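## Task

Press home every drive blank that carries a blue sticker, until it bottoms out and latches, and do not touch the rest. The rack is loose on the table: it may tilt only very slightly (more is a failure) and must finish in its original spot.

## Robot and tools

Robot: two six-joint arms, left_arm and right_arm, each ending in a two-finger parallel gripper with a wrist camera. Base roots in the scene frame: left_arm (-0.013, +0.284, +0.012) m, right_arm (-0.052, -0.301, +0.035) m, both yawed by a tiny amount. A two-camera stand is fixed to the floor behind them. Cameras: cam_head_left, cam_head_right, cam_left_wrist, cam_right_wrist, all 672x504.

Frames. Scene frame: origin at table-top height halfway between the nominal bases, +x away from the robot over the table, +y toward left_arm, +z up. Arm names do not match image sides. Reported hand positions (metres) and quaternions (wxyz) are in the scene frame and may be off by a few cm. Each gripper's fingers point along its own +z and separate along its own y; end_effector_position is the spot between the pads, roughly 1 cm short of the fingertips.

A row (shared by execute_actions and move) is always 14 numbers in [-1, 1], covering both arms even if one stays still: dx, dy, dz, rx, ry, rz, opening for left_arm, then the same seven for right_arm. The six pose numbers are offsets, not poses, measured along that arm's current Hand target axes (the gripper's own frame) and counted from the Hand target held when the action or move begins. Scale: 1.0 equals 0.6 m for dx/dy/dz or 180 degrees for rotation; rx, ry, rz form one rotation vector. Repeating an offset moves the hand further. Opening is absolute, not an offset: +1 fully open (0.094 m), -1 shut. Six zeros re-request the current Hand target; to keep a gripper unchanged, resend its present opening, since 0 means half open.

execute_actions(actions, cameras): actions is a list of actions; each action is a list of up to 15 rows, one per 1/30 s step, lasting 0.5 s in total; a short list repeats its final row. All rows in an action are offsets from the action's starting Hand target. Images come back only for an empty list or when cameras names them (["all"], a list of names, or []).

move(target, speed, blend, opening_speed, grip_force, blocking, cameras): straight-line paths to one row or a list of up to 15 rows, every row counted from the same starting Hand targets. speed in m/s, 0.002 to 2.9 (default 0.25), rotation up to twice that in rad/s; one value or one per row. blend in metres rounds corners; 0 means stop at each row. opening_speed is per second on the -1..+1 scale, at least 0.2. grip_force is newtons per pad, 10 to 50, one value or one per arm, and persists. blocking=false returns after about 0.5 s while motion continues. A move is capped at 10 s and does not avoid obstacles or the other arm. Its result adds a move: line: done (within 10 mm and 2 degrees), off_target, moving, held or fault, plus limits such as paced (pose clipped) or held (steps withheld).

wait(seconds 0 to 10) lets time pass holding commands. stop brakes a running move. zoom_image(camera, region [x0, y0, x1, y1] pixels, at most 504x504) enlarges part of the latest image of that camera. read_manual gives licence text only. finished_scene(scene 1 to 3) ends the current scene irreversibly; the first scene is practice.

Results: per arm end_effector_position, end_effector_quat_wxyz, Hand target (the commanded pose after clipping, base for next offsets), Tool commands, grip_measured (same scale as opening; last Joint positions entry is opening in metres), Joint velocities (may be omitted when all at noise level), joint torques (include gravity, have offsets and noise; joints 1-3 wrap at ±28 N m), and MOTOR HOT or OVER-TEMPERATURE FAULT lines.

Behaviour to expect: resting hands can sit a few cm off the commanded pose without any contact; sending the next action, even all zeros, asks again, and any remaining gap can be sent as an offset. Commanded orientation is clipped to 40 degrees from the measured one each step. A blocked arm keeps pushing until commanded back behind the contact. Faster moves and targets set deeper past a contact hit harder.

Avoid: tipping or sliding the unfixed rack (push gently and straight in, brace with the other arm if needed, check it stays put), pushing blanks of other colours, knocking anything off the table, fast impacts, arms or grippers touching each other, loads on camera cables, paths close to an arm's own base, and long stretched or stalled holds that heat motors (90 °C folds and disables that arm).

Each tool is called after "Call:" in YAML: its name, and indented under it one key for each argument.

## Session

Call:
execute_actions:
  actions: []

Call:
zoom_image:
  camera: "cam_head_right"
  region: [190, 40, 520, 240]

Scene clock: 0.00 s.
left_arm: end_effector_position=(+0.2876, +0.2100, +0.2731) grip_measured=+1.000 end_effector_quat_wxyz=(+0.595, -0.006, +0.801, +0.070) | right_arm: end_effector_position=(+0.2287, -0.0895, +0.2647) grip_measured=+1.000 end_effector_quat_wxyz=(+0.649, -0.075, +0.729, +0.202)
Joint positions: left_arm=[-0.599 0.843 0.697 -0.242 -0.727 -0.157 0.094] | right_arm=[0.921 0.997 0.389 0.523 0.478 0.238 0.094]
Joint velocities: within noise
Joint torques (N m): no reading
Heat: left arm: 28 °C; right arm: 29 °C.
Hand target: left_arm +0.2868, +0.2097, +0.2880; +0.609, -0.018, +0.790, +0.059 | right_arm +0.2278, -0.0886, +0.2743; +0.656, -0.074, +0.722, +0.206
Tool commands: left_gripper/opening=+1.0 right_gripper/opening=+1.0

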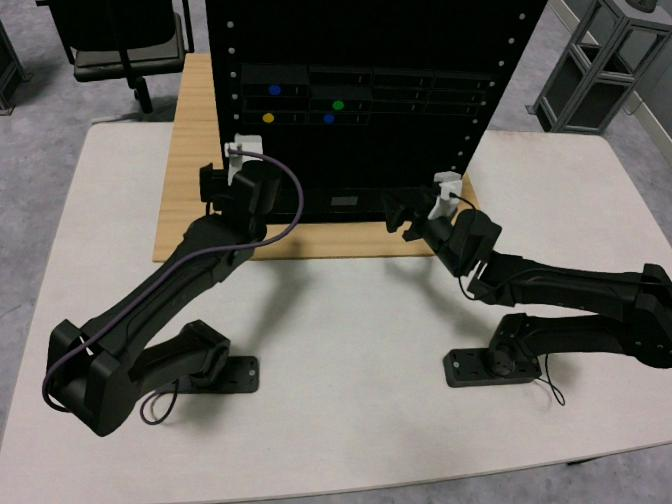

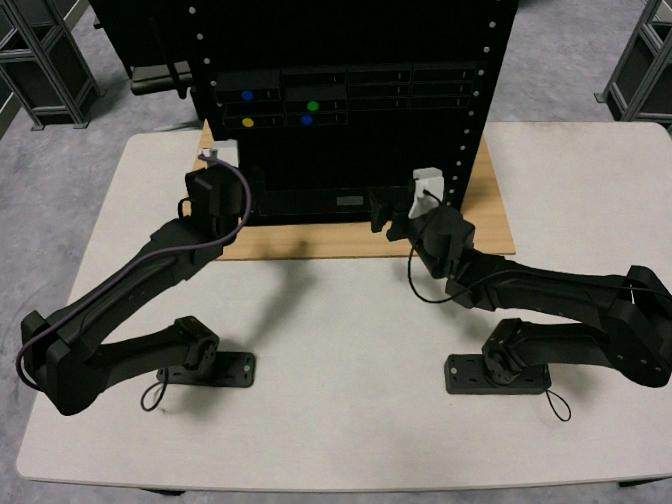

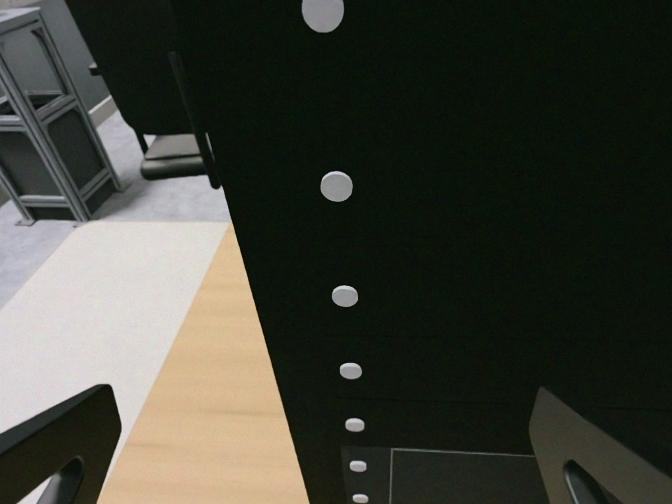

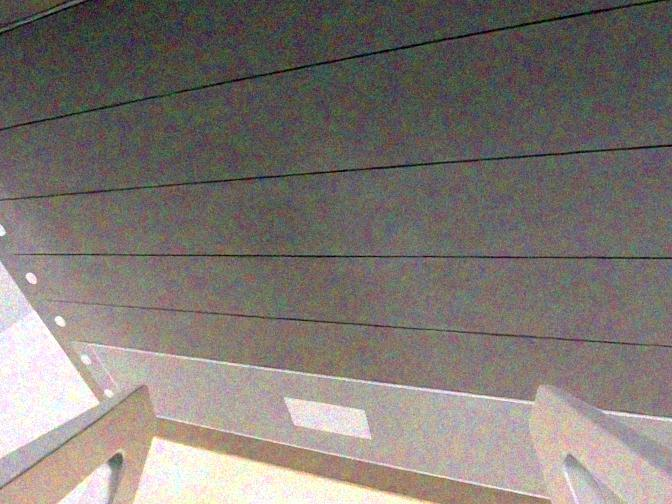

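Scaled by 1.527 from the camera's 672x504 image, which has a finer 960x720 frame.

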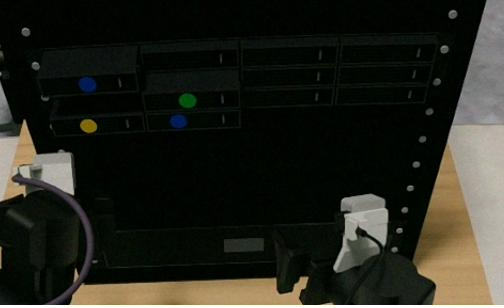

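Call:
move:
  target: [-0.218,-0.069,-0.19,0.0347,-0.0817,-0.0185,-0.95,-0.257,-0.071,-0.1155,0.0163,-0.019,-0.0639,-0.95]
  cameras: ["all"]

Scene clock: 7.47 s.
left_arm: end_effector_position=(+0.2165, +0.1421, +0.4237) grip_measured=-0.949 end_effector_quat_wxyz=(+0.698, +0.027, +0.716, +0.013) | right_arm: end_effector_position=(+0.2026, -0.1799, +0.4164) grip_measured=-0.947 end_effector_quat_wxyz=(+0.703, -0.108, +0.691, +0.128)
Joint positions: left_arm=[-1.191 0.855 1.04 -0.258 -1.213 -0.012 0.002] | right_arm=[0.665 0.618 0.807 -0.169 0.291 0.019 0.002]
Joint torques (N m): left_arm=[-0.59 0.1 7.62 1.76 -0.15 0.09] | right_arm=[-0.46 0.68 9.39 1.08 -0.11 -0.13]
Heat: left arm: 28 °C; right arm: 30 °C.
Hand target: left_arm +0.2149, +0.1499, +0.4399; +0.707, +0.000, +0.707, +0.000 | right_arm +0.1998, -0.1796, +0.4203; +0.697, -0.123, +0.696, +0.122
Off the commanded pose: left_arm 0.018 m, 4 deg | right_arm 0.005 m, 2 deg.
move: off_target (left_arm)

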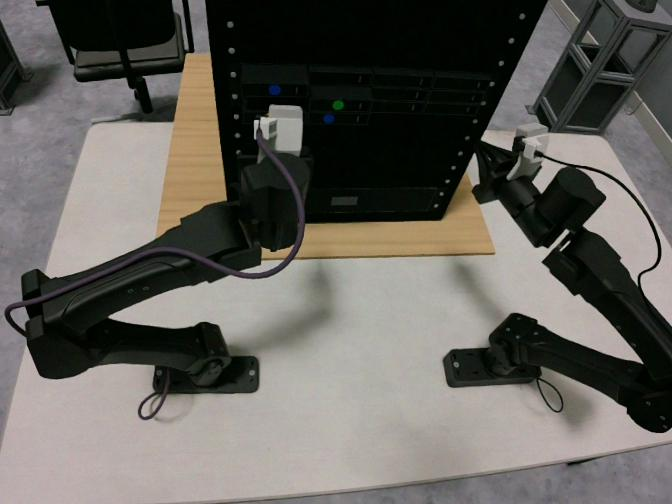

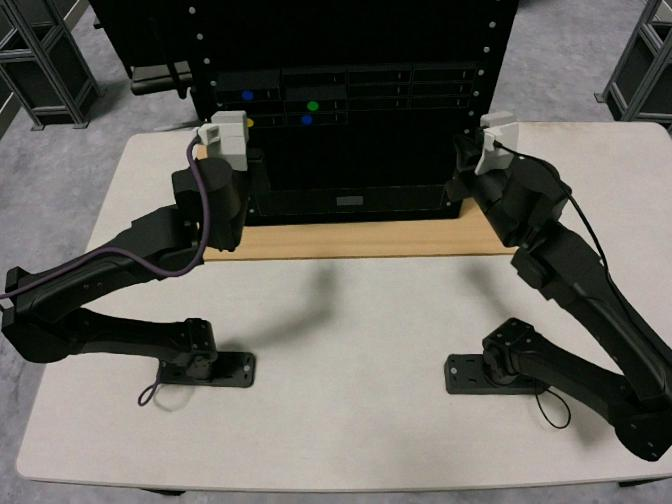

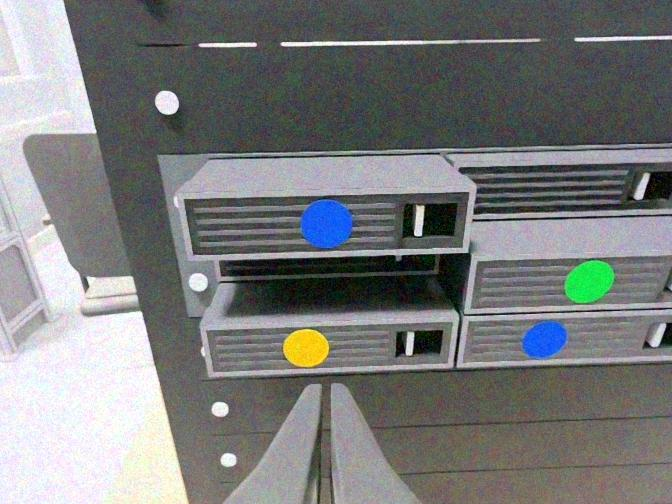

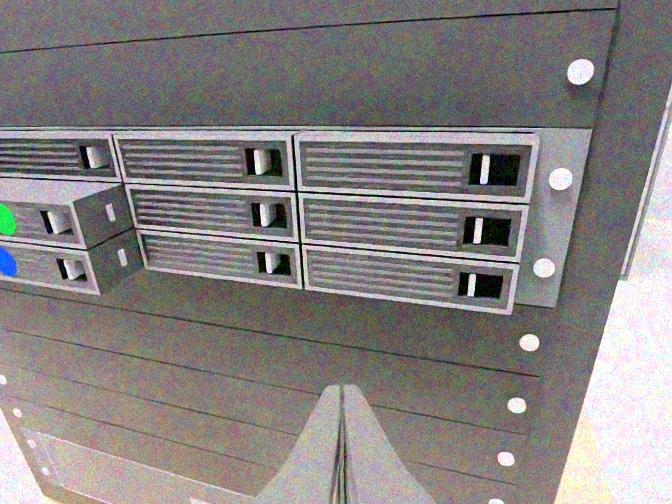

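Call:
move:
  target: [-0.017,0,0.083,0,0,0,-0.95,0,0,0,0,0,0,-0.95]
  cameras: ["cam_left_wrist"]
  speed: 0.12

Scene clock: 9.83 s.
left_arm: end_effector_position=(+0.2655, +0.1477, +0.4209) grip_measured=-0.949 end_effector_quat_wxyz=(+0.684, +0.029, +0.728, +0.033) | right_arm: end_effector_position=(+0.2026, -0.1799, +0.4164) grip_measured=-0.947 end_effector_quat_wxyz=(+0.703, -0.108, +0.691, +0.128)
Joint positions: left_arm=[-0.912 0.947 1.094 -0.255 -0.96 -0.001 0.002] | right_arm=[0.665 0.618 0.807 -0.169 0.291 0.019 0.002]
Joint torques (N m): left_arm=[0.62 -0.76 8.87 2.26 0.14 0.02] | right_arm=[-0.47 0.69 9.39 1.08 -0.11 -0.13]
Heat: left arm: 29 °C; right arm: 30 °C.
Hand target: left_arm +0.2647, +0.1499, +0.4501; +0.707, +0.000, +0.707, +0.000 | right_arm +0.1998, -0.1796, +0.4203; +0.697, -0.123, +0.696, +0.122
Off the commanded pose: left_arm 0.029 m, 6 deg | right_arm 0.005 m, 2 deg.
move: off_target (left_arm)
Images, in order (width x height): cam_left_wrist 672x504.

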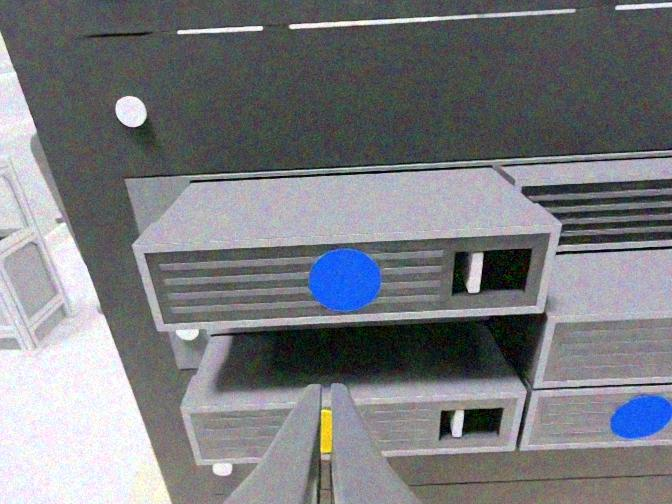

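Call:
move:
  target: [-0.022,-0.009,0,0,-0.02,0,-0.95,0,0,0,0,0,0,-0.95]
  cameras: ["cam_left_wrist"]
  speed: 0.12

Scene clock: 12.03 s.
left_arm: end_effector_position=(+0.2680, +0.1458, +0.4413) grip_measured=-0.949 end_effector_quat_wxyz=(+0.709, +0.019, +0.704, +0.030) | right_arm: end_effector_position=(+0.2026, -0.1799, +0.4164) grip_measured=-0.947 end_effector_quat_wxyz=(+0.703, -0.108, +0.691, +0.128)
Joint positions: left_arm=[-0.912 0.958 1.094 -0.121 -0.969 0.08 0.002] | right_arm=[0.665 0.618 0.807 -0.169 0.291 0.019 0.002]
Joint torques (N m): left_arm=[-0.55 -0.66 7.42 2.3 0.08 0.11] | right_arm=[-0.46 0.68 9.39 1.07 -0.11 -0.14]
Heat: left arm: 29 °C; right arm: 30 °C.
Hand target: left_arm +0.2647, +0.1445, +0.4633; +0.729, +0.000, +0.685, +0.000 | right_arm +0.1998, -0.1796, +0.4203; +0.697, -0.123, +0.696, +0.122
Off the commanded pose: left_arm 0.022 m, 5 deg | right_arm 0.005 m, 2 deg.
move: off_target (left_arm)
Images, in order (width x height): cam_left_wrist 672x504.

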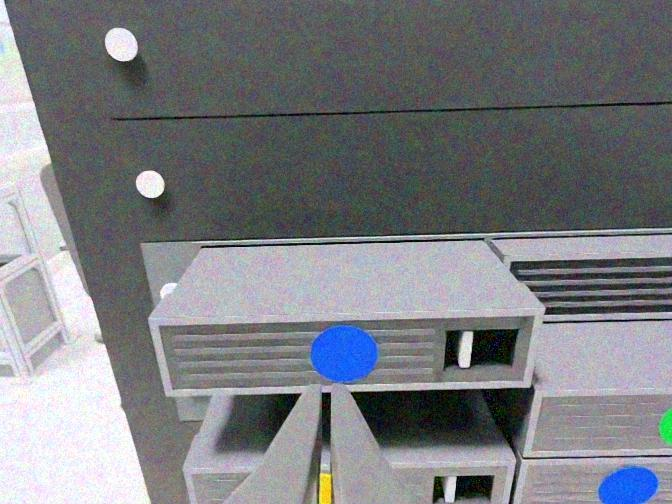

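Call:
move:
  target: [0,-0.006,0.04,0,0,0,-0.95,0,0,0,0,0,0,-0.95]
  cameras: ["cam_left_wrist"]
  speed: 0.08

Scene clock: 13.97 s.
left_arm: end_effector_position=(+0.2897, +0.1395, +0.4327) grip_measured=-0.949 end_effector_quat_wxyz=(+0.703, +0.029, +0.710, +0.037) | right_arm: end_effector_position=(+0.2026, -0.1799, +0.4164) grip_measured=-0.947 end_effector_quat_wxyz=(+0.703, -0.108, +0.691, +0.128)
Joint positions: left_arm=[-0.837 1.019 1.105 -0.101 -0.891 0.08 0.002] | right_arm=[0.665 0.618 0.807 -0.169 0.291 0.019 0.002]
Joint torques (N m): left_arm=[0.7 -1.37 9.11 2.35 0.2 -0.02] | right_arm=[-0.49 0.7 9.4 1.07 -0.1 -0.14]
Heat: left arm: 29 °C; right arm: 30 °C.
Hand target: left_arm +0.2887, +0.1409, +0.4648; +0.729, +0.000, +0.685, +0.000 | right_arm +0.1998, -0.1796, +0.4203; +0.697, -0.123, +0.696, +0.122
Off the commanded pose: left_arm 0.032 m, 7 deg | right_arm 0.005 m, 2 deg.
move: off_target (left_arm)
Images, in order (width x height): cam_left_wrist 672x504.

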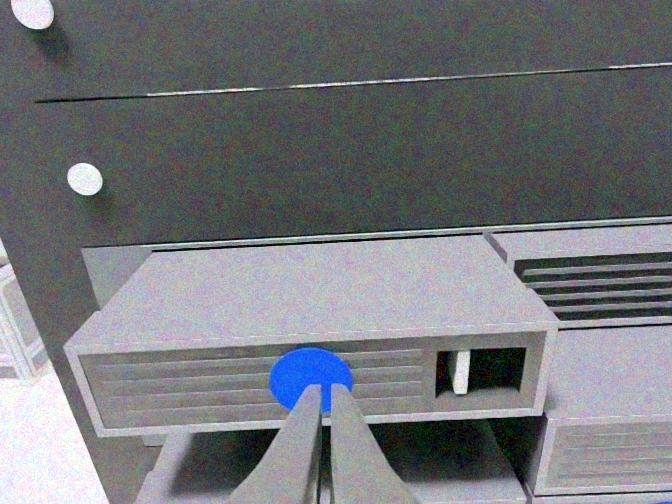

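Call:
move:
  target: [-0.004,0,0.06,0,0,0,-0.95,0,0,0,0,0,0,-0.95]
  cameras: ["cam_left_wrist"]
  speed: 0.05

Call:
move:
  target: [-0.002,0,0.035,0,0,0,-0.95,0,0,0,0,0,0,-0.95]
  cameras: ["cam_left_wrist"]
  speed: 0.04

Scene clock: 16.17 s.
left_arm: end_effector_position=(+0.3237, +0.1377, +0.4350) grip_measured=-0.949 end_effector_quat_wxyz=(+0.699, +0.034, +0.714, +0.037) | right_arm: end_effector_position=(+0.2026, -0.1799, +0.4164) grip_measured=-0.947 end_effector_quat_wxyz=(+0.703, -0.108, +0.691, +0.128)
Joint positions: left_arm=[-0.715 1.113 1.171 -0.087 -0.762 0.08 0.002] | right_arm=[0.665 0.618 0.807 -0.169 0.291 0.019 0.002]
Joint torques (N m): left_arm=[0.76 -2.06 9.2 2.43 0.19 -0.17] | right_arm=[-0.47 0.69 9.4 1.08 -0.11 -0.13]
Heat: left arm: 30 °C; right arm: 30 °C.
Hand target: left_arm +0.3245, +0.1409, +0.4694; +0.729, +0.000, +0.685, +0.000 | right_arm +0.1998, -0.1796, +0.4203; +0.697, -0.123, +0.696, +0.122
Off the commanded pose: left_arm 0.035 m, 8 deg | right_arm 0.005 m, 2 deg.
move: off_target (left_arm)
Images, in order (width x height): cam_left_wrist 672x504.

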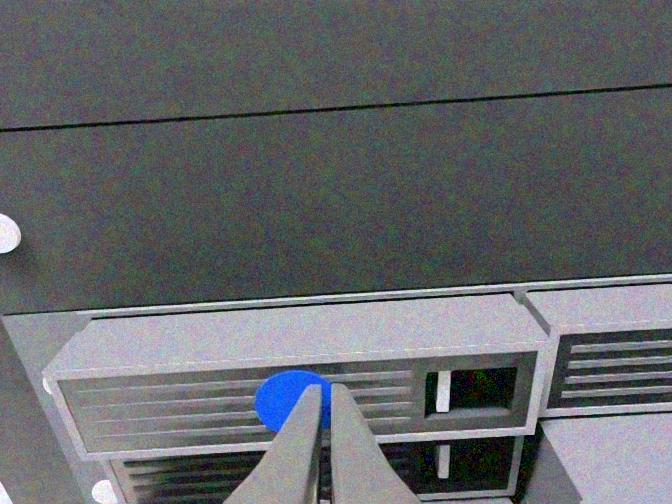

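Scene clock: 17.27 s.
left_arm: end_effector_position=(+0.3297, +0.1378, +0.4367) grip_measured=-0.949 end_effector_quat_wxyz=(+0.698, +0.035, +0.714, +0.033) | right_arm: end_effector_position=(+0.2026, -0.1799, +0.4164) grip_measured=-0.947 end_effector_quat_wxyz=(+0.703, -0.108, +0.691, +0.128)
Joint positions: left_arm=[-0.692 1.128 1.186 -0.087 -0.733 0.076 0.002] | right_arm=[0.665 0.618 0.807 -0.169 0.291 0.019 0.002]
Joint torques (N m): left_arm=[3.84 0.73 10.92 2.61 0.5 -0.18] | right_arm=[-0.47 0.7 9.42 1.07 -0.11 -0.14]
Heat: left arm: 30 °C; right arm: 30 °C.
Hand target: left_arm +0.3453, +0.1409, +0.4719; +0.729, +0.000, +0.685, +0.000 | right_arm +0.1998, -0.1796, +0.4203; +0.697, -0.123, +0.696, +0.122
Off the commanded pose: left_arm 0.039 m, 7 deg | right_arm 0.005 m, 2 deg.
move: off_target (left_arm)
Images, in order (width x height): cam_left_wrist 672x504.

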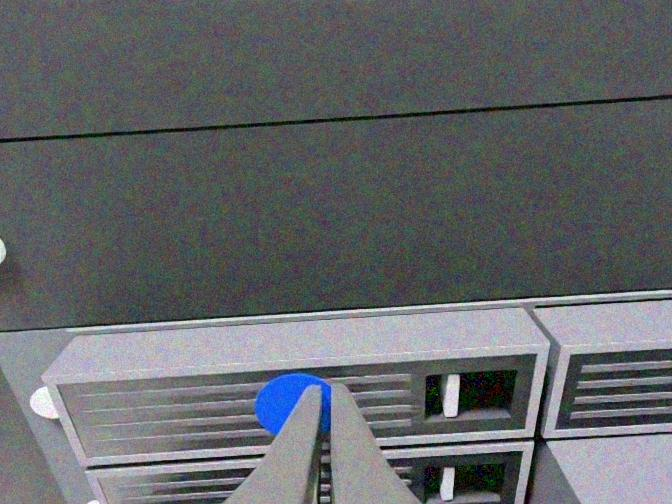

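Stopped; one more press, then withdraw.

Call:
move:
  target: [-0.001,0,0.023,0,0,0,-0.95,0,0,0,0,0,0,-0.95]
  cameras: []
  speed: 0.04

Call:
move:
  target: [0,0,-0.235,0,0,0,-0.95,0,0,0,0,0,0,-0.95]
  cameras: ["cam_left_wrist","cam_right_wrist"]
  speed: 0.2

Scene clock: 18.93 s.
left_arm: end_effector_position=(+0.3298, +0.1382, +0.4378) grip_measured=-0.949 end_effector_quat_wxyz=(+0.696, +0.041, +0.716, +0.027) | right_arm: end_effector_position=(+0.2026, -0.1799, +0.4164) grip_measured=-0.947 end_effector_quat_wxyz=(+0.703, -0.108, +0.691, +0.128)
Joint positions: left_arm=[-0.68 1.123 1.195 -0.109 -0.704 0.073 0.002] | right_arm=[0.665 0.618 0.807 -0.169 0.291 0.019 0.002]
Joint torques (N m): left_arm=[5.7 2.67 11.63 3 0.52 -0.15] | right_arm=[-0.47 0.7 9.39 1.07 -0.11 -0.13]
Heat: left arm: 30 °C; right arm: 30 °C.
Hand target: left_arm +0.3591, +0.1409, +0.4734; +0.729, +0.000, +0.685, +0.000 | right_arm +0.1998, -0.1796, +0.4203; +0.697, -0.123, +0.696, +0.122
Off the commanded pose: left_arm 0.046 m, 8 deg | right_arm 0.005 m, 2 deg.
move: off_target (left_arm)
No camera images: "cameras" was empty.

Scene clock: 21.00 s.
left_arm: end_effector_position=(+0.2196, +0.1367, +0.4568) grip_measured=-0.949 end_effector_quat_wxyz=(+0.720, +0.022, +0.693, +0.015) | right_arm: end_effector_position=(+0.2026, -0.1799, +0.4164) grip_measured=-0.947 end_effector_quat_wxyz=(+0.703, -0.108, +0.691, +0.128)
Joint positions: left_arm=[-1.186 0.896 1.089 -0.083 -1.215 0.156 0.002] | right_arm=[0.665 0.618 0.807 -0.169 0.291 0.019 0.002]
Joint torques (N m): left_arm=[-0.61 -0.21 5.16 2.02 -0.05 0.09] | right_arm=[-0.46 0.7 9.39 1.08 -0.11 -0.14]
Heat: left arm: 30 °C; right arm: 30 °C.
Hand target: left_arm +0.2184, +0.1409, +0.4646; +0.729, +0.000, +0.685, +0.000 | right_arm +0.1998, -0.1796, +0.4203; +0.697, -0.123, +0.696, +0.122
Off the commanded pose: left_arm 0.009 m, 3 deg | right_arm 0.005 m, 2 deg.
move: off_target (left_arm)
Images, in order (width x height): cam_left_wrist 672x504, cam_right_wrist 672x504.

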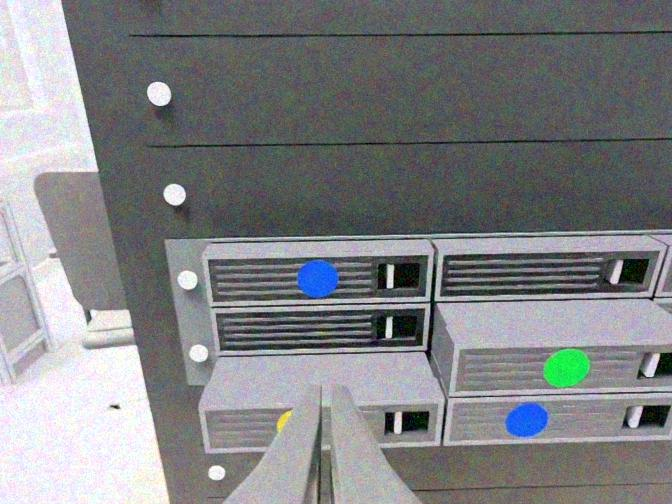

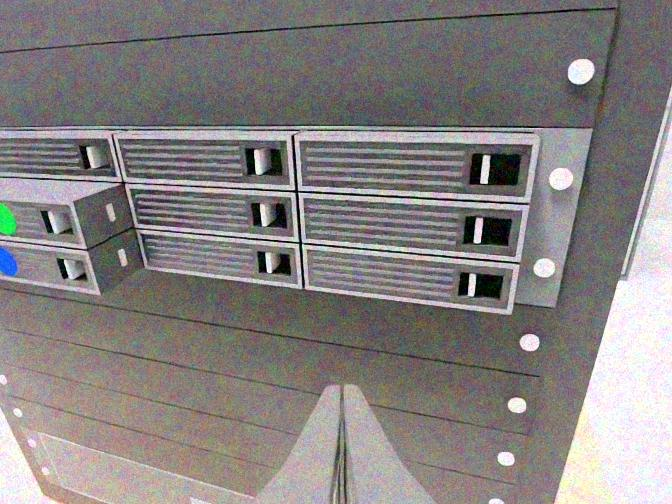

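Call:
move:
  target: [0.1465,-0.168,0.0185,0,-0.213,0,-0.95,0,0,0,0,0,0,-0.95]
  cameras: ["all"]
  speed: 0.2

Scene clock: 28.33 s.
left_arm: end_effector_position=(+0.2395, +0.0288, +0.3581) grip_measured=-0.949 end_effector_quat_wxyz=(+0.833, +0.132, +0.537, -0.004) | right_arm: end_effector_position=(+0.2026, -0.1799, +0.4164) grip_measured=-0.947 end_effector_quat_wxyz=(+0.703, -0.108, +0.691, +0.128)
Joint positions: left_arm=[-1.13 1.367 0.532 1.448 -0.828 0.714 0.002] | right_arm=[0.665 0.618 0.807 -0.169 0.291 0.019 0.002]
Joint torques (N m): left_arm=[0.76 -3.36 4.92 2.38 0.55 -0.19] | right_arm=[-0.47 0.69 9.39 1.07 -0.11 -0.14]
Heat: left arm: 31 °C; right arm: 31 °C.
Hand target: left_arm +0.2349, +0.0401, +0.3776; +0.913, +0.000, +0.407, +0.000 | right_arm +0.1998, -0.1796, +0.4203; +0.697, -0.123, +0.696, +0.122
Off the commanded pose: left_arm 0.023 m, 23 deg | right_arm 0.005 m, 2 deg.
joint sent to its limit (left arm) — joint 4 (wrist pitch), upper limit. The joint targets are off in position and orientation.
move: off_target (left_arm)

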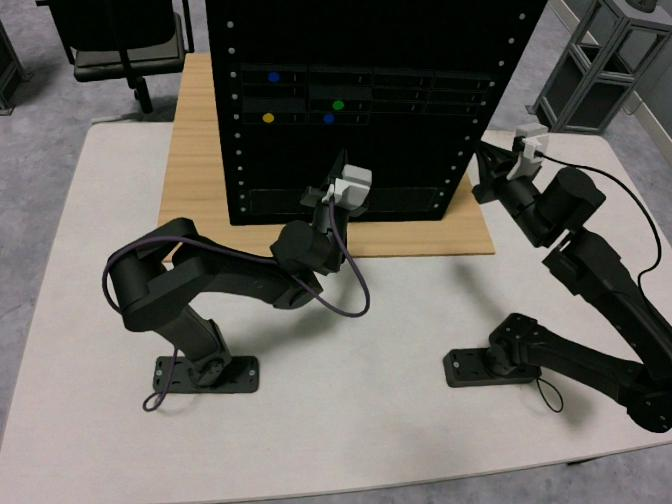

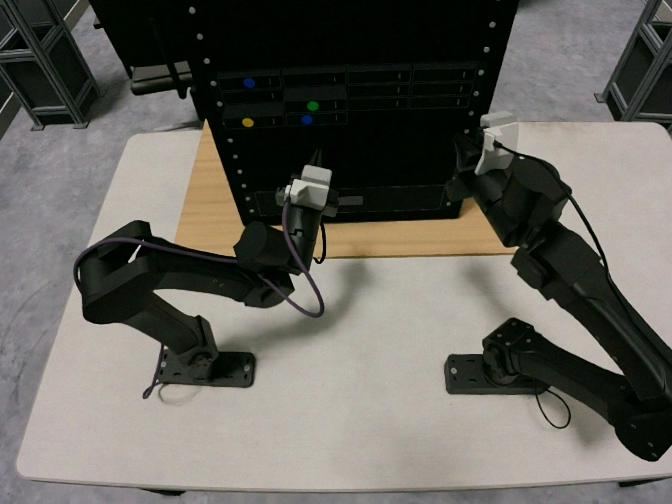

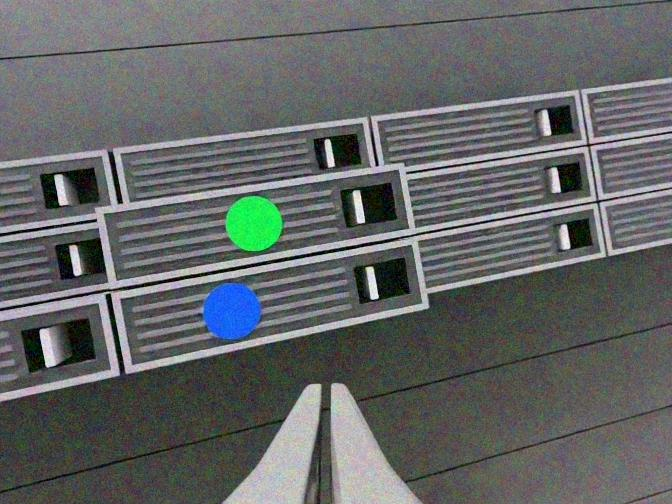

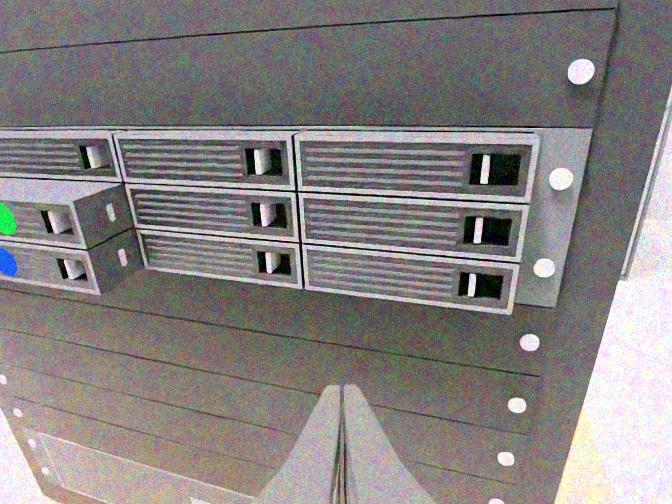

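Call:
move:
  target: [0.0297,0.0083,0.0405,0,0,0,-0.95,0,0,0,0,0,0,-0.95]
  cameras: ["cam_left_wrist","cam_head_right"]
  speed: 0.1

Scene clock: 32.17 s.
left_arm: end_effector_position=(+0.2687, +0.0375, +0.3436) grip_measured=-0.949 end_effector_quat_wxyz=(+0.830, +0.126, +0.543, +0.012) | right_arm: end_effector_position=(+0.2026, -0.1799, +0.4164) grip_measured=-0.947 end_effector_quat_wxyz=(+0.703, -0.108, +0.691, +0.128)
Joint positions: left_arm=[-1.019 1.426 0.532 1.448 -0.767 0.65 0.002] | right_arm=[0.665 0.618 0.807 -0.169 0.291 0.019 0.002]
Joint torques (N m): left_arm=[0.64 -3.63 8.25 2.48 0.51 -0.2] | right_arm=[-0.46 0.68 9.39 1.07 -0.11 -0.14]
Heat: left arm: 31 °C; right arm: 31 °C.
Hand target: left_arm +0.2649, +0.0451, +0.3806; +0.913, +0.000, +0.407, +0.000 | right_arm +0.1998, -0.1796, +0.4203; +0.697, -0.123, +0.696, +0.122
Off the commanded pose: left_arm 0.038 m, 23 deg | right_arm 0.005 m, 2 deg.
joint sent to its limit (left arm) — joint 4 (wrist pitch), upper limit. The joint targets are off in position and orientation.
move: off_target (left_arm)
Images, in order (width x height): cam_head_right 672x504, cam_left_wrist 672x504.

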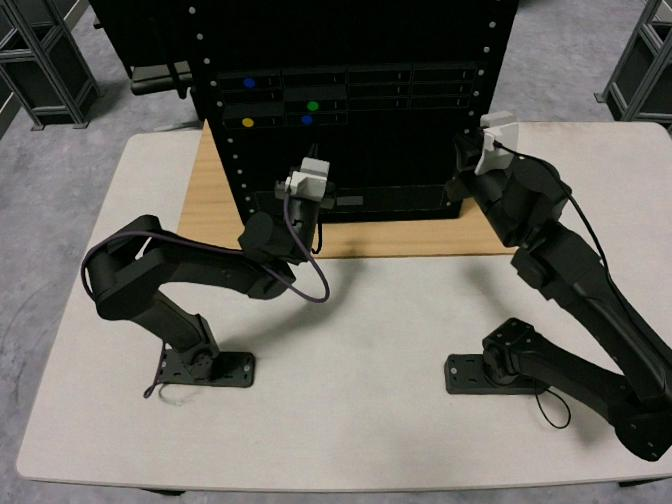

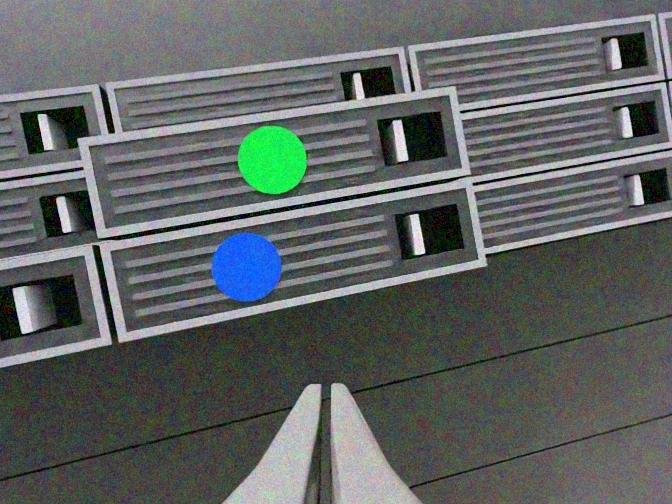

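Call:
move:
  target: [0,0,0,-0.0868,0.0868,-0.4945,-0.95,0,0,0,0,0,0,-0.95]
  cameras: ["all"]
  speed: 0.4

Scene clock: 38.93 s.
left_arm: end_effector_position=(+0.2719, +0.0407, +0.3550) grip_measured=-0.949 end_effector_quat_wxyz=(+0.604, -0.374, +0.447, -0.544) | right_arm: end_effector_position=(+0.2026, -0.1799, +0.4164) grip_measured=-0.947 end_effector_quat_wxyz=(+0.703, -0.108, +0.691, +0.128)
Joint positions: left_arm=[-1.082 1.475 0.658 1.448 -0.995 -0.88 0.002] | right_arm=[0.665 0.618 0.807 -0.169 0.291 0.019 0.002]
Joint torques (N m): left_arm=[-0.66 -4.42 7.9 1.98 0.22 -0.13] | right_arm=[-0.47 0.69 9.39 1.07 -0.11 -0.14]
Heat: left arm: 31 °C; right arm: 31 °C.
Hand target: left_arm +0.2649, +0.0451, +0.3806; +0.586, -0.395, +0.395, -0.586 | right_arm +0.1998, -0.1796, +0.4203; +0.697, -0.123, +0.696, +0.122
Off the commanded pose: left_arm 0.027 m, 8 deg | right_arm 0.005 m, 2 deg.
move: off_target (left_arm)

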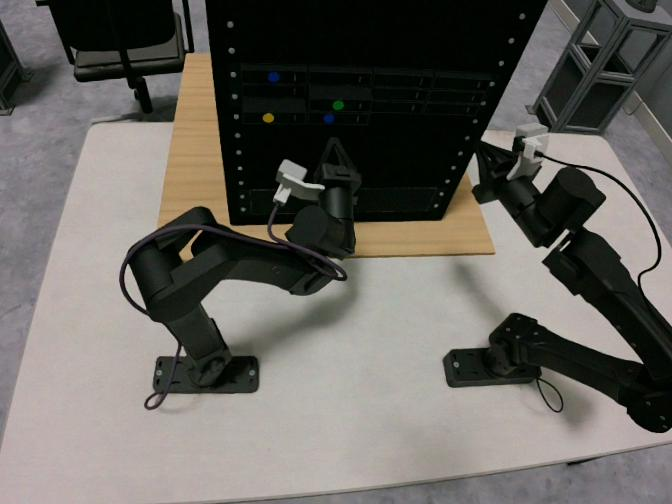

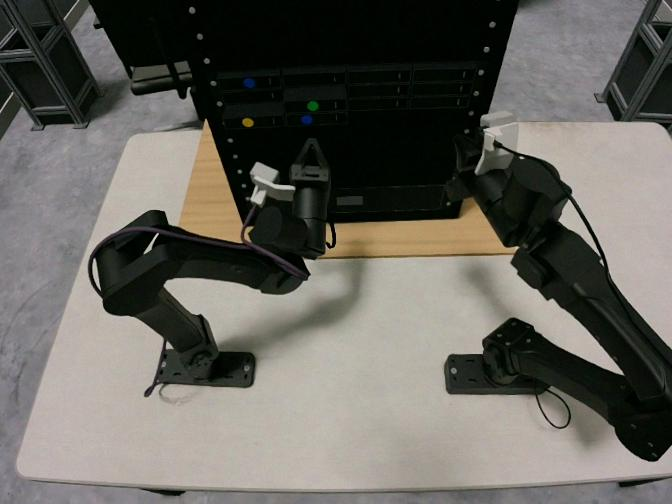

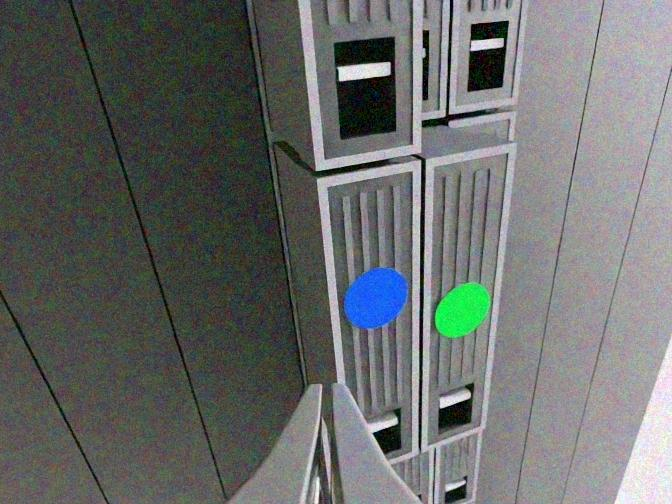

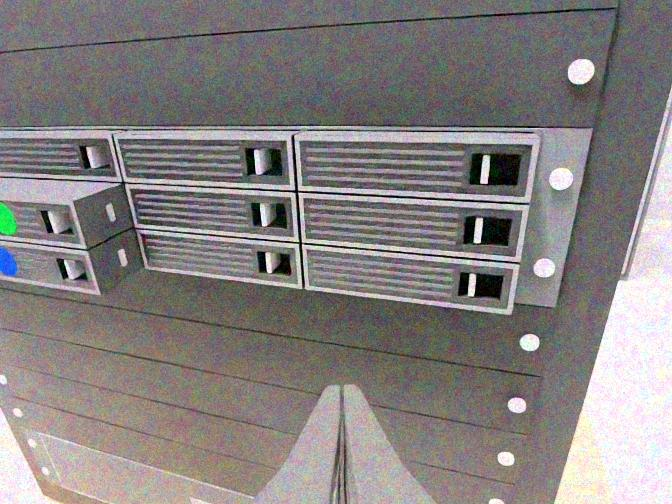

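Call:
move:
  target: [0.005,-0.018,0.0217,0,0,-0.042,-0.95,0,0,0,0,0,0,-0.95]
  cameras: ["cam_left_wrist"]
  speed: 0.1

Scene clock: 42.97 s.
left_arm: end_effector_position=(+0.2727, +0.0392, +0.3769) grip_measured=-0.949 end_effector_quat_wxyz=(+0.557, -0.413, +0.394, -0.603) | right_arm: end_effector_position=(+0.2026, -0.1799, +0.4164) grip_measured=-0.947 end_effector_quat_wxyz=(+0.703, -0.108, +0.691, +0.128)
Joint positions: left_arm=[-1.082 1.475 0.721 1.448 -0.995 -1.026 0.002] | right_arm=[0.665 0.618 0.807 -0.169 0.291 0.019 0.002]
Joint torques (N m): left_arm=[0.69 -5 7.98 0.98 0.38 -0.16] | right_arm=[-0.47 0.68 9.39 1.07 -0.11 -0.14]
Heat: left arm: 31 °C; right arm: 31 °C.
Hand target: left_arm +0.2730, +0.0421, +0.3954; +0.546, -0.421, +0.368, -0.624 | right_arm +0.1998, -0.1796, +0.4203; +0.697, -0.123, +0.696, +0.122
Off the commanded pose: left_arm 0.019 m, 4 deg | right_arm 0.005 m, 2 deg.
move: off_target (left_arm)
Images, in order (width x height): cam_left_wrist 672x504.

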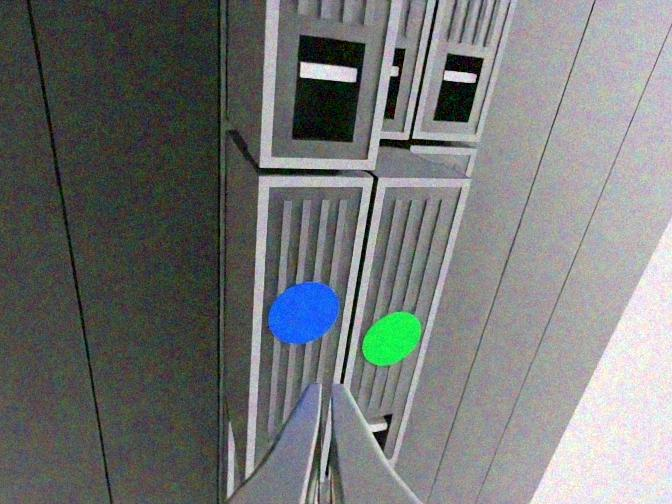

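Call:
move:
  target: [-0.0017,0.0124,0.0219,0,0,0,-0.95,0,0,0,0,0,0,-0.95]
  cameras: ["cam_left_wrist"]
  speed: 0.08

Scene clock: 45.63 s.
left_arm: end_effector_position=(+0.2866, +0.0514, +0.3800) grip_measured=-0.949 end_effector_quat_wxyz=(+0.555, -0.432, +0.371, -0.606) | right_arm: end_effector_position=(+0.2026, -0.1799, +0.4164) grip_measured=-0.947 end_effector_quat_wxyz=(+0.703, -0.108, +0.691, +0.128)
Joint positions: left_arm=[-1.028 1.481 0.738 1.437 -0.989 -1.082 0.002] | right_arm=[0.665 0.618 0.807 -0.169 0.291 0.019 0.002]
Joint torques (N m): left_arm=[0.7 -4.27 8.06 0.57 0.72 -0.19] | right_arm=[-0.46 0.7 9.37 1.08 -0.11 -0.14]
Heat: left arm: 30 °C; right arm: 31 °C.
Hand target: left_arm +0.2879, +0.0421, +0.3934; +0.546, -0.421, +0.368, -0.624 | right_arm +0.1998, -0.1796, +0.4203; +0.697, -0.123, +0.696, +0.122
Off the commanded pose: left_arm 0.016 m, 3 deg | right_arm 0.005 m, 2 deg.
move: off_target (left_arm)
Images, in order (width x height): cam_left_wrist 672x504.

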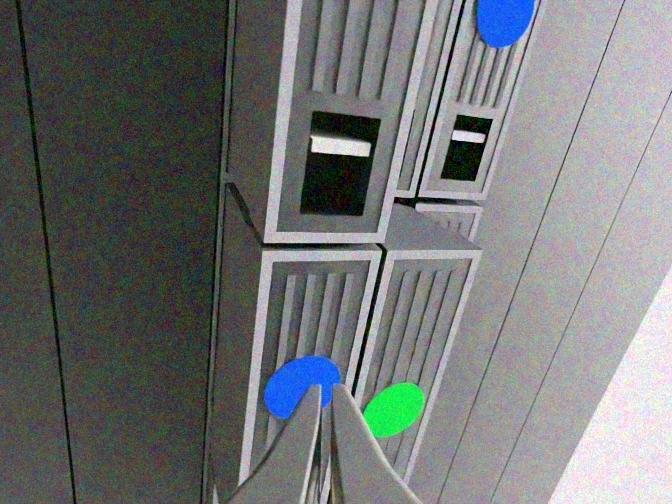

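Call:
move:
  target: [0.005,0.0137,-0.0125,0,0,0.015,-0.95,0,0,0,0,0,0,-0.95]
  cameras: ["cam_left_wrist"]
  speed: 0.08

Scene clock: 47.77 s.
left_arm: end_effector_position=(+0.2896, +0.0435, +0.3694) grip_measured=-0.949 end_effector_quat_wxyz=(+0.565, -0.424, +0.389, -0.592) | right_arm: end_effector_position=(+0.2026, -0.1799, +0.4164) grip_measured=-0.947 end_effector_quat_wxyz=(+0.703, -0.108, +0.691, +0.128)
Joint positions: left_arm=[-1.031 1.513 0.738 1.437 -0.989 -1.059 0.002] | right_arm=[0.665 0.618 0.807 -0.169 0.291 0.019 0.002]
Joint torques (N m): left_arm=[-0.65 -4.51 6.6 1.37 0.54 0.15] | right_arm=[-0.49 0.7 9.39 1.07 -0.11 -0.14]
Heat: left arm: 30 °C; right arm: 31 °C.
Hand target: left_arm +0.2839, +0.0381, +0.3834; +0.561, -0.412, +0.378, -0.611 | right_arm +0.1998, -0.1796, +0.4203; +0.697, -0.123, +0.696, +0.122
Off the commanded pose: left_arm 0.016 m, 3 deg | right_arm 0.005 m, 2 deg.
move: off_target (left_arm)
Images, in order (width x height): cam_left_wrist 672x504.

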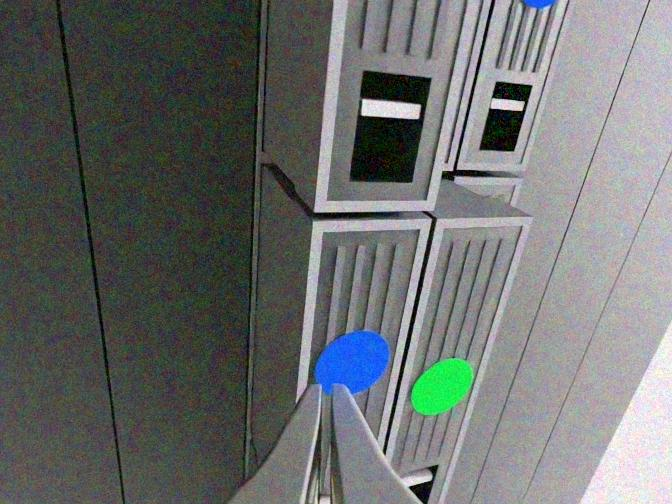

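Call:
move:
  target: [0,0.0078,0.0328,0,0,0,-0.95,0,0,0,0,0,0,-0.95]
  cameras: ["cam_left_wrist"]
  speed: 0.05

Scene clock: 49.93 s.
left_arm: end_effector_position=(+0.3006, +0.0455, +0.3739) grip_measured=-0.949 end_effector_quat_wxyz=(+0.568, -0.422, +0.380, -0.595) | right_arm: end_effector_position=(+0.2026, -0.1799, +0.4164) grip_measured=-0.947 end_effector_quat_wxyz=(+0.703, -0.108, +0.691, +0.128)
Joint positions: left_arm=[-0.993 1.531 0.762 1.431 -0.957 -1.079 0.002] | right_arm=[0.665 0.618 0.807 -0.169 0.291 0.019 0.002]
Joint torques (N m): left_arm=[0.64 -4.59 8.03 0.59 0.66 -0.15] | right_arm=[-0.49 0.69 9.39 1.08 -0.11 -0.14]
Heat: left arm: 30 °C; right arm: 31 °C.
Hand target: left_arm +0.3039, +0.0377, +0.3865; +0.561, -0.412, +0.378, -0.611 | right_arm +0.1998, -0.1796, +0.4203; +0.697, -0.123, +0.696, +0.122
Off the commanded pose: left_arm 0.015 m, 2 deg | right_arm 0.005 m, 2 deg.
move: off_target (left_arm)
Images, in order (width x height): cam_left_wrist 672x504.

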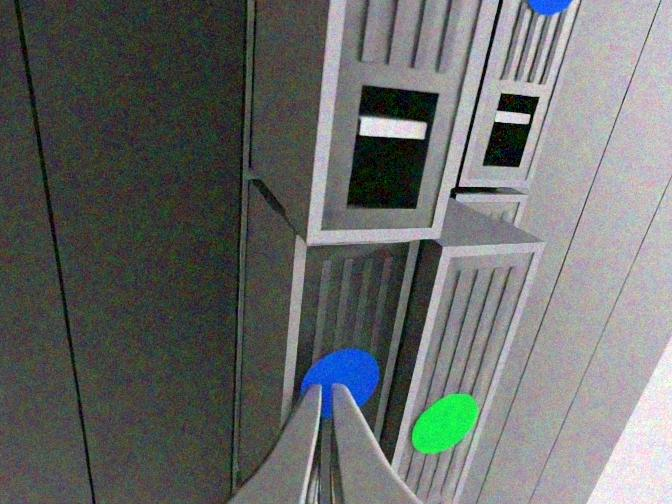

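Call:
move:
  target: [0,0.0139,0.0303,0,0,0,-0.95,0,0,0,0,0,0,-0.95]
  cameras: ["cam_left_wrist"]
  speed: 0.05

Scene clock: 51.67 s.
left_arm: end_effector_position=(+0.3196, +0.0440, +0.3737) grip_measured=-0.949 end_effector_quat_wxyz=(+0.567, -0.422, +0.379, -0.598) | right_arm: end_effector_position=(+0.2026, -0.1799, +0.4164) grip_measured=-0.947 end_effector_quat_wxyz=(+0.703, -0.108, +0.691, +0.128)
Joint positions: left_arm=[-0.939 1.565 0.802 1.385 -0.911 -1.134 0.002] | right_arm=[0.665 0.618 0.807 -0.169 0.291 0.019 0.002]
Joint torques (N m): left_arm=[0.7 -5.01 8.16 0.68 0.63 -0.14] | right_arm=[-0.47 0.69 9.4 1.07 -0.11 -0.14]
Heat: left arm: 30 °C; right arm: 31 °C.
Hand target: left_arm +0.3239, +0.0370, +0.3856; +0.561, -0.412, +0.378, -0.611 | right_arm +0.1998, -0.1796, +0.4203; +0.697, -0.123, +0.696, +0.122
Off the commanded pose: left_arm 0.014 m, 2 deg | right_arm 0.005 m, 2 deg.
move: off_target (left_arm)
Images, in order (width x height): cam_left_wrist 672x504.

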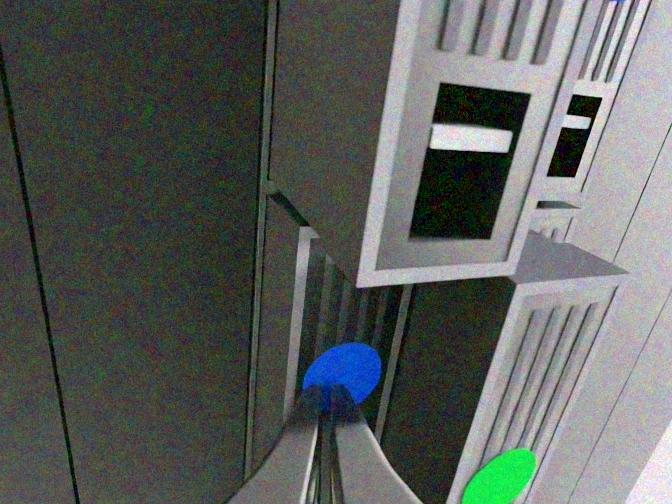

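Good. Continue toward the stop.

Call:
move:
  target: [0,0.0139,0.0303,0,0,0,-0.95,0,0,0,0,0,0,-0.95]
  cameras: ["cam_left_wrist"]
  speed: 0.05

Call:
move:
  target: [0,0.011,0.0225,0,0,0,-0.95,0,0,0,0,0,0,-0.95]
  cameras: ["cam_left_wrist"]
  speed: 0.04

Scene clock: 53.20 s.
left_arm: end_effector_position=(+0.3309, +0.0430, +0.3736) grip_measured=-0.949 end_effector_quat_wxyz=(+0.562, -0.425, +0.373, -0.603) | right_arm: end_effector_position=(+0.2026, -0.1799, +0.4164) grip_measured=-0.947 end_effector_quat_wxyz=(+0.703, -0.108, +0.691, +0.128)
Joint positions: left_arm=[-0.91 1.591 0.83 1.368 -0.888 -1.176 0.002] | right_arm=[0.665 0.618 0.807 -0.169 0.291 0.019 0.002]
Joint torques (N m): left_arm=[2.17 -4.36 9.16 0.49 0.81 -0.17] | right_arm=[-0.47 0.7 9.39 1.08 -0.11 -0.14]
Heat: left arm: 30 °C; right arm: 31 °C.
Hand target: left_arm +0.3438, +0.0362, +0.3847; +0.561, -0.412, +0.378, -0.611 | right_arm +0.1998, -0.1796, +0.4203; +0.697, -0.123, +0.696, +0.122
Off the commanded pose: left_arm 0.018 m, 2 deg | right_arm 0.005 m, 2 deg.
move: off_target (left_arm)
Images, in order (width x height): cam_left_wrist 672x504.

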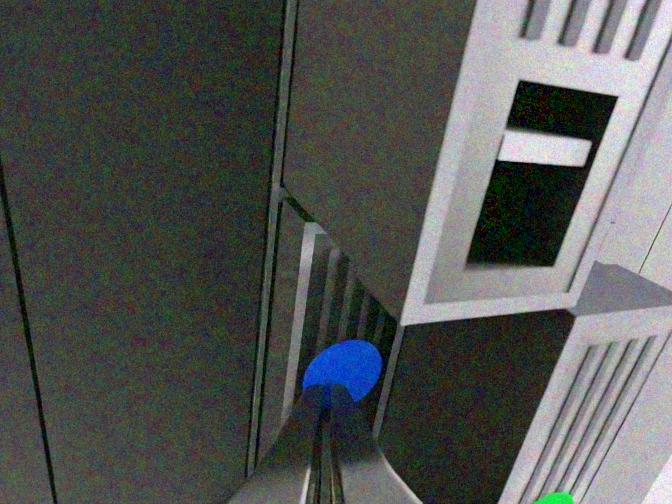

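Scene clock: 54.37 s.
left_arm: end_effector_position=(+0.3312, +0.0425, +0.3737) grip_measured=-0.950 end_effector_quat_wxyz=(+0.554, -0.430, +0.365, -0.612) | right_arm: end_effector_position=(+0.2026, -0.1799, +0.4164) grip_measured=-0.947 end_effector_quat_wxyz=(+0.703, -0.108, +0.691, +0.128)
Joint positions: left_arm=[-0.91 1.599 0.833 1.381 -0.888 -1.202 0.002] | right_arm=[0.665 0.618 0.807 -0.169 0.291 0.019 0.002]
Joint torques (N m): left_arm=[5.03 -3.03 10.69 0.24 1.09 -0.19] | right_arm=[-0.46 0.69 9.4 1.07 -0.1 -0.14]
Heat: left arm: 30 °C; right arm: 31 °C.
Hand target: left_arm +0.3588, +0.0357, +0.3837; +0.561, -0.412, +0.378, -0.611 | right_arm +0.1998, -0.1796, +0.4203; +0.697, -0.123, +0.696, +0.122
Off the commanded pose: left_arm 0.030 m, 3 deg | right_arm 0.005 m, 2 deg.
move: off_target (left_arm)
Images, in order (width x height): cam_left_wrist 672x504.

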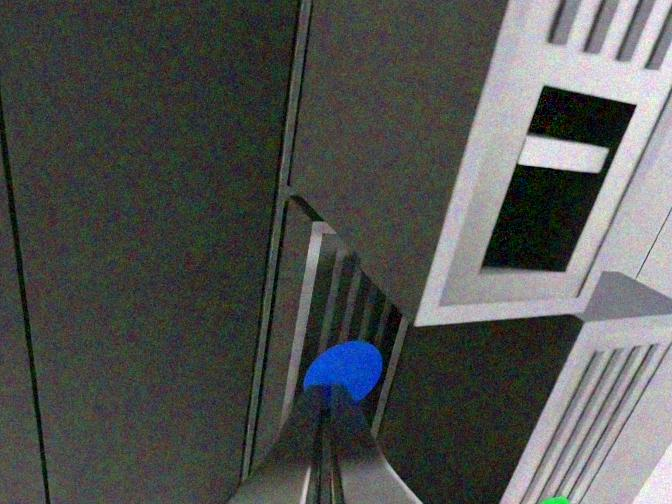

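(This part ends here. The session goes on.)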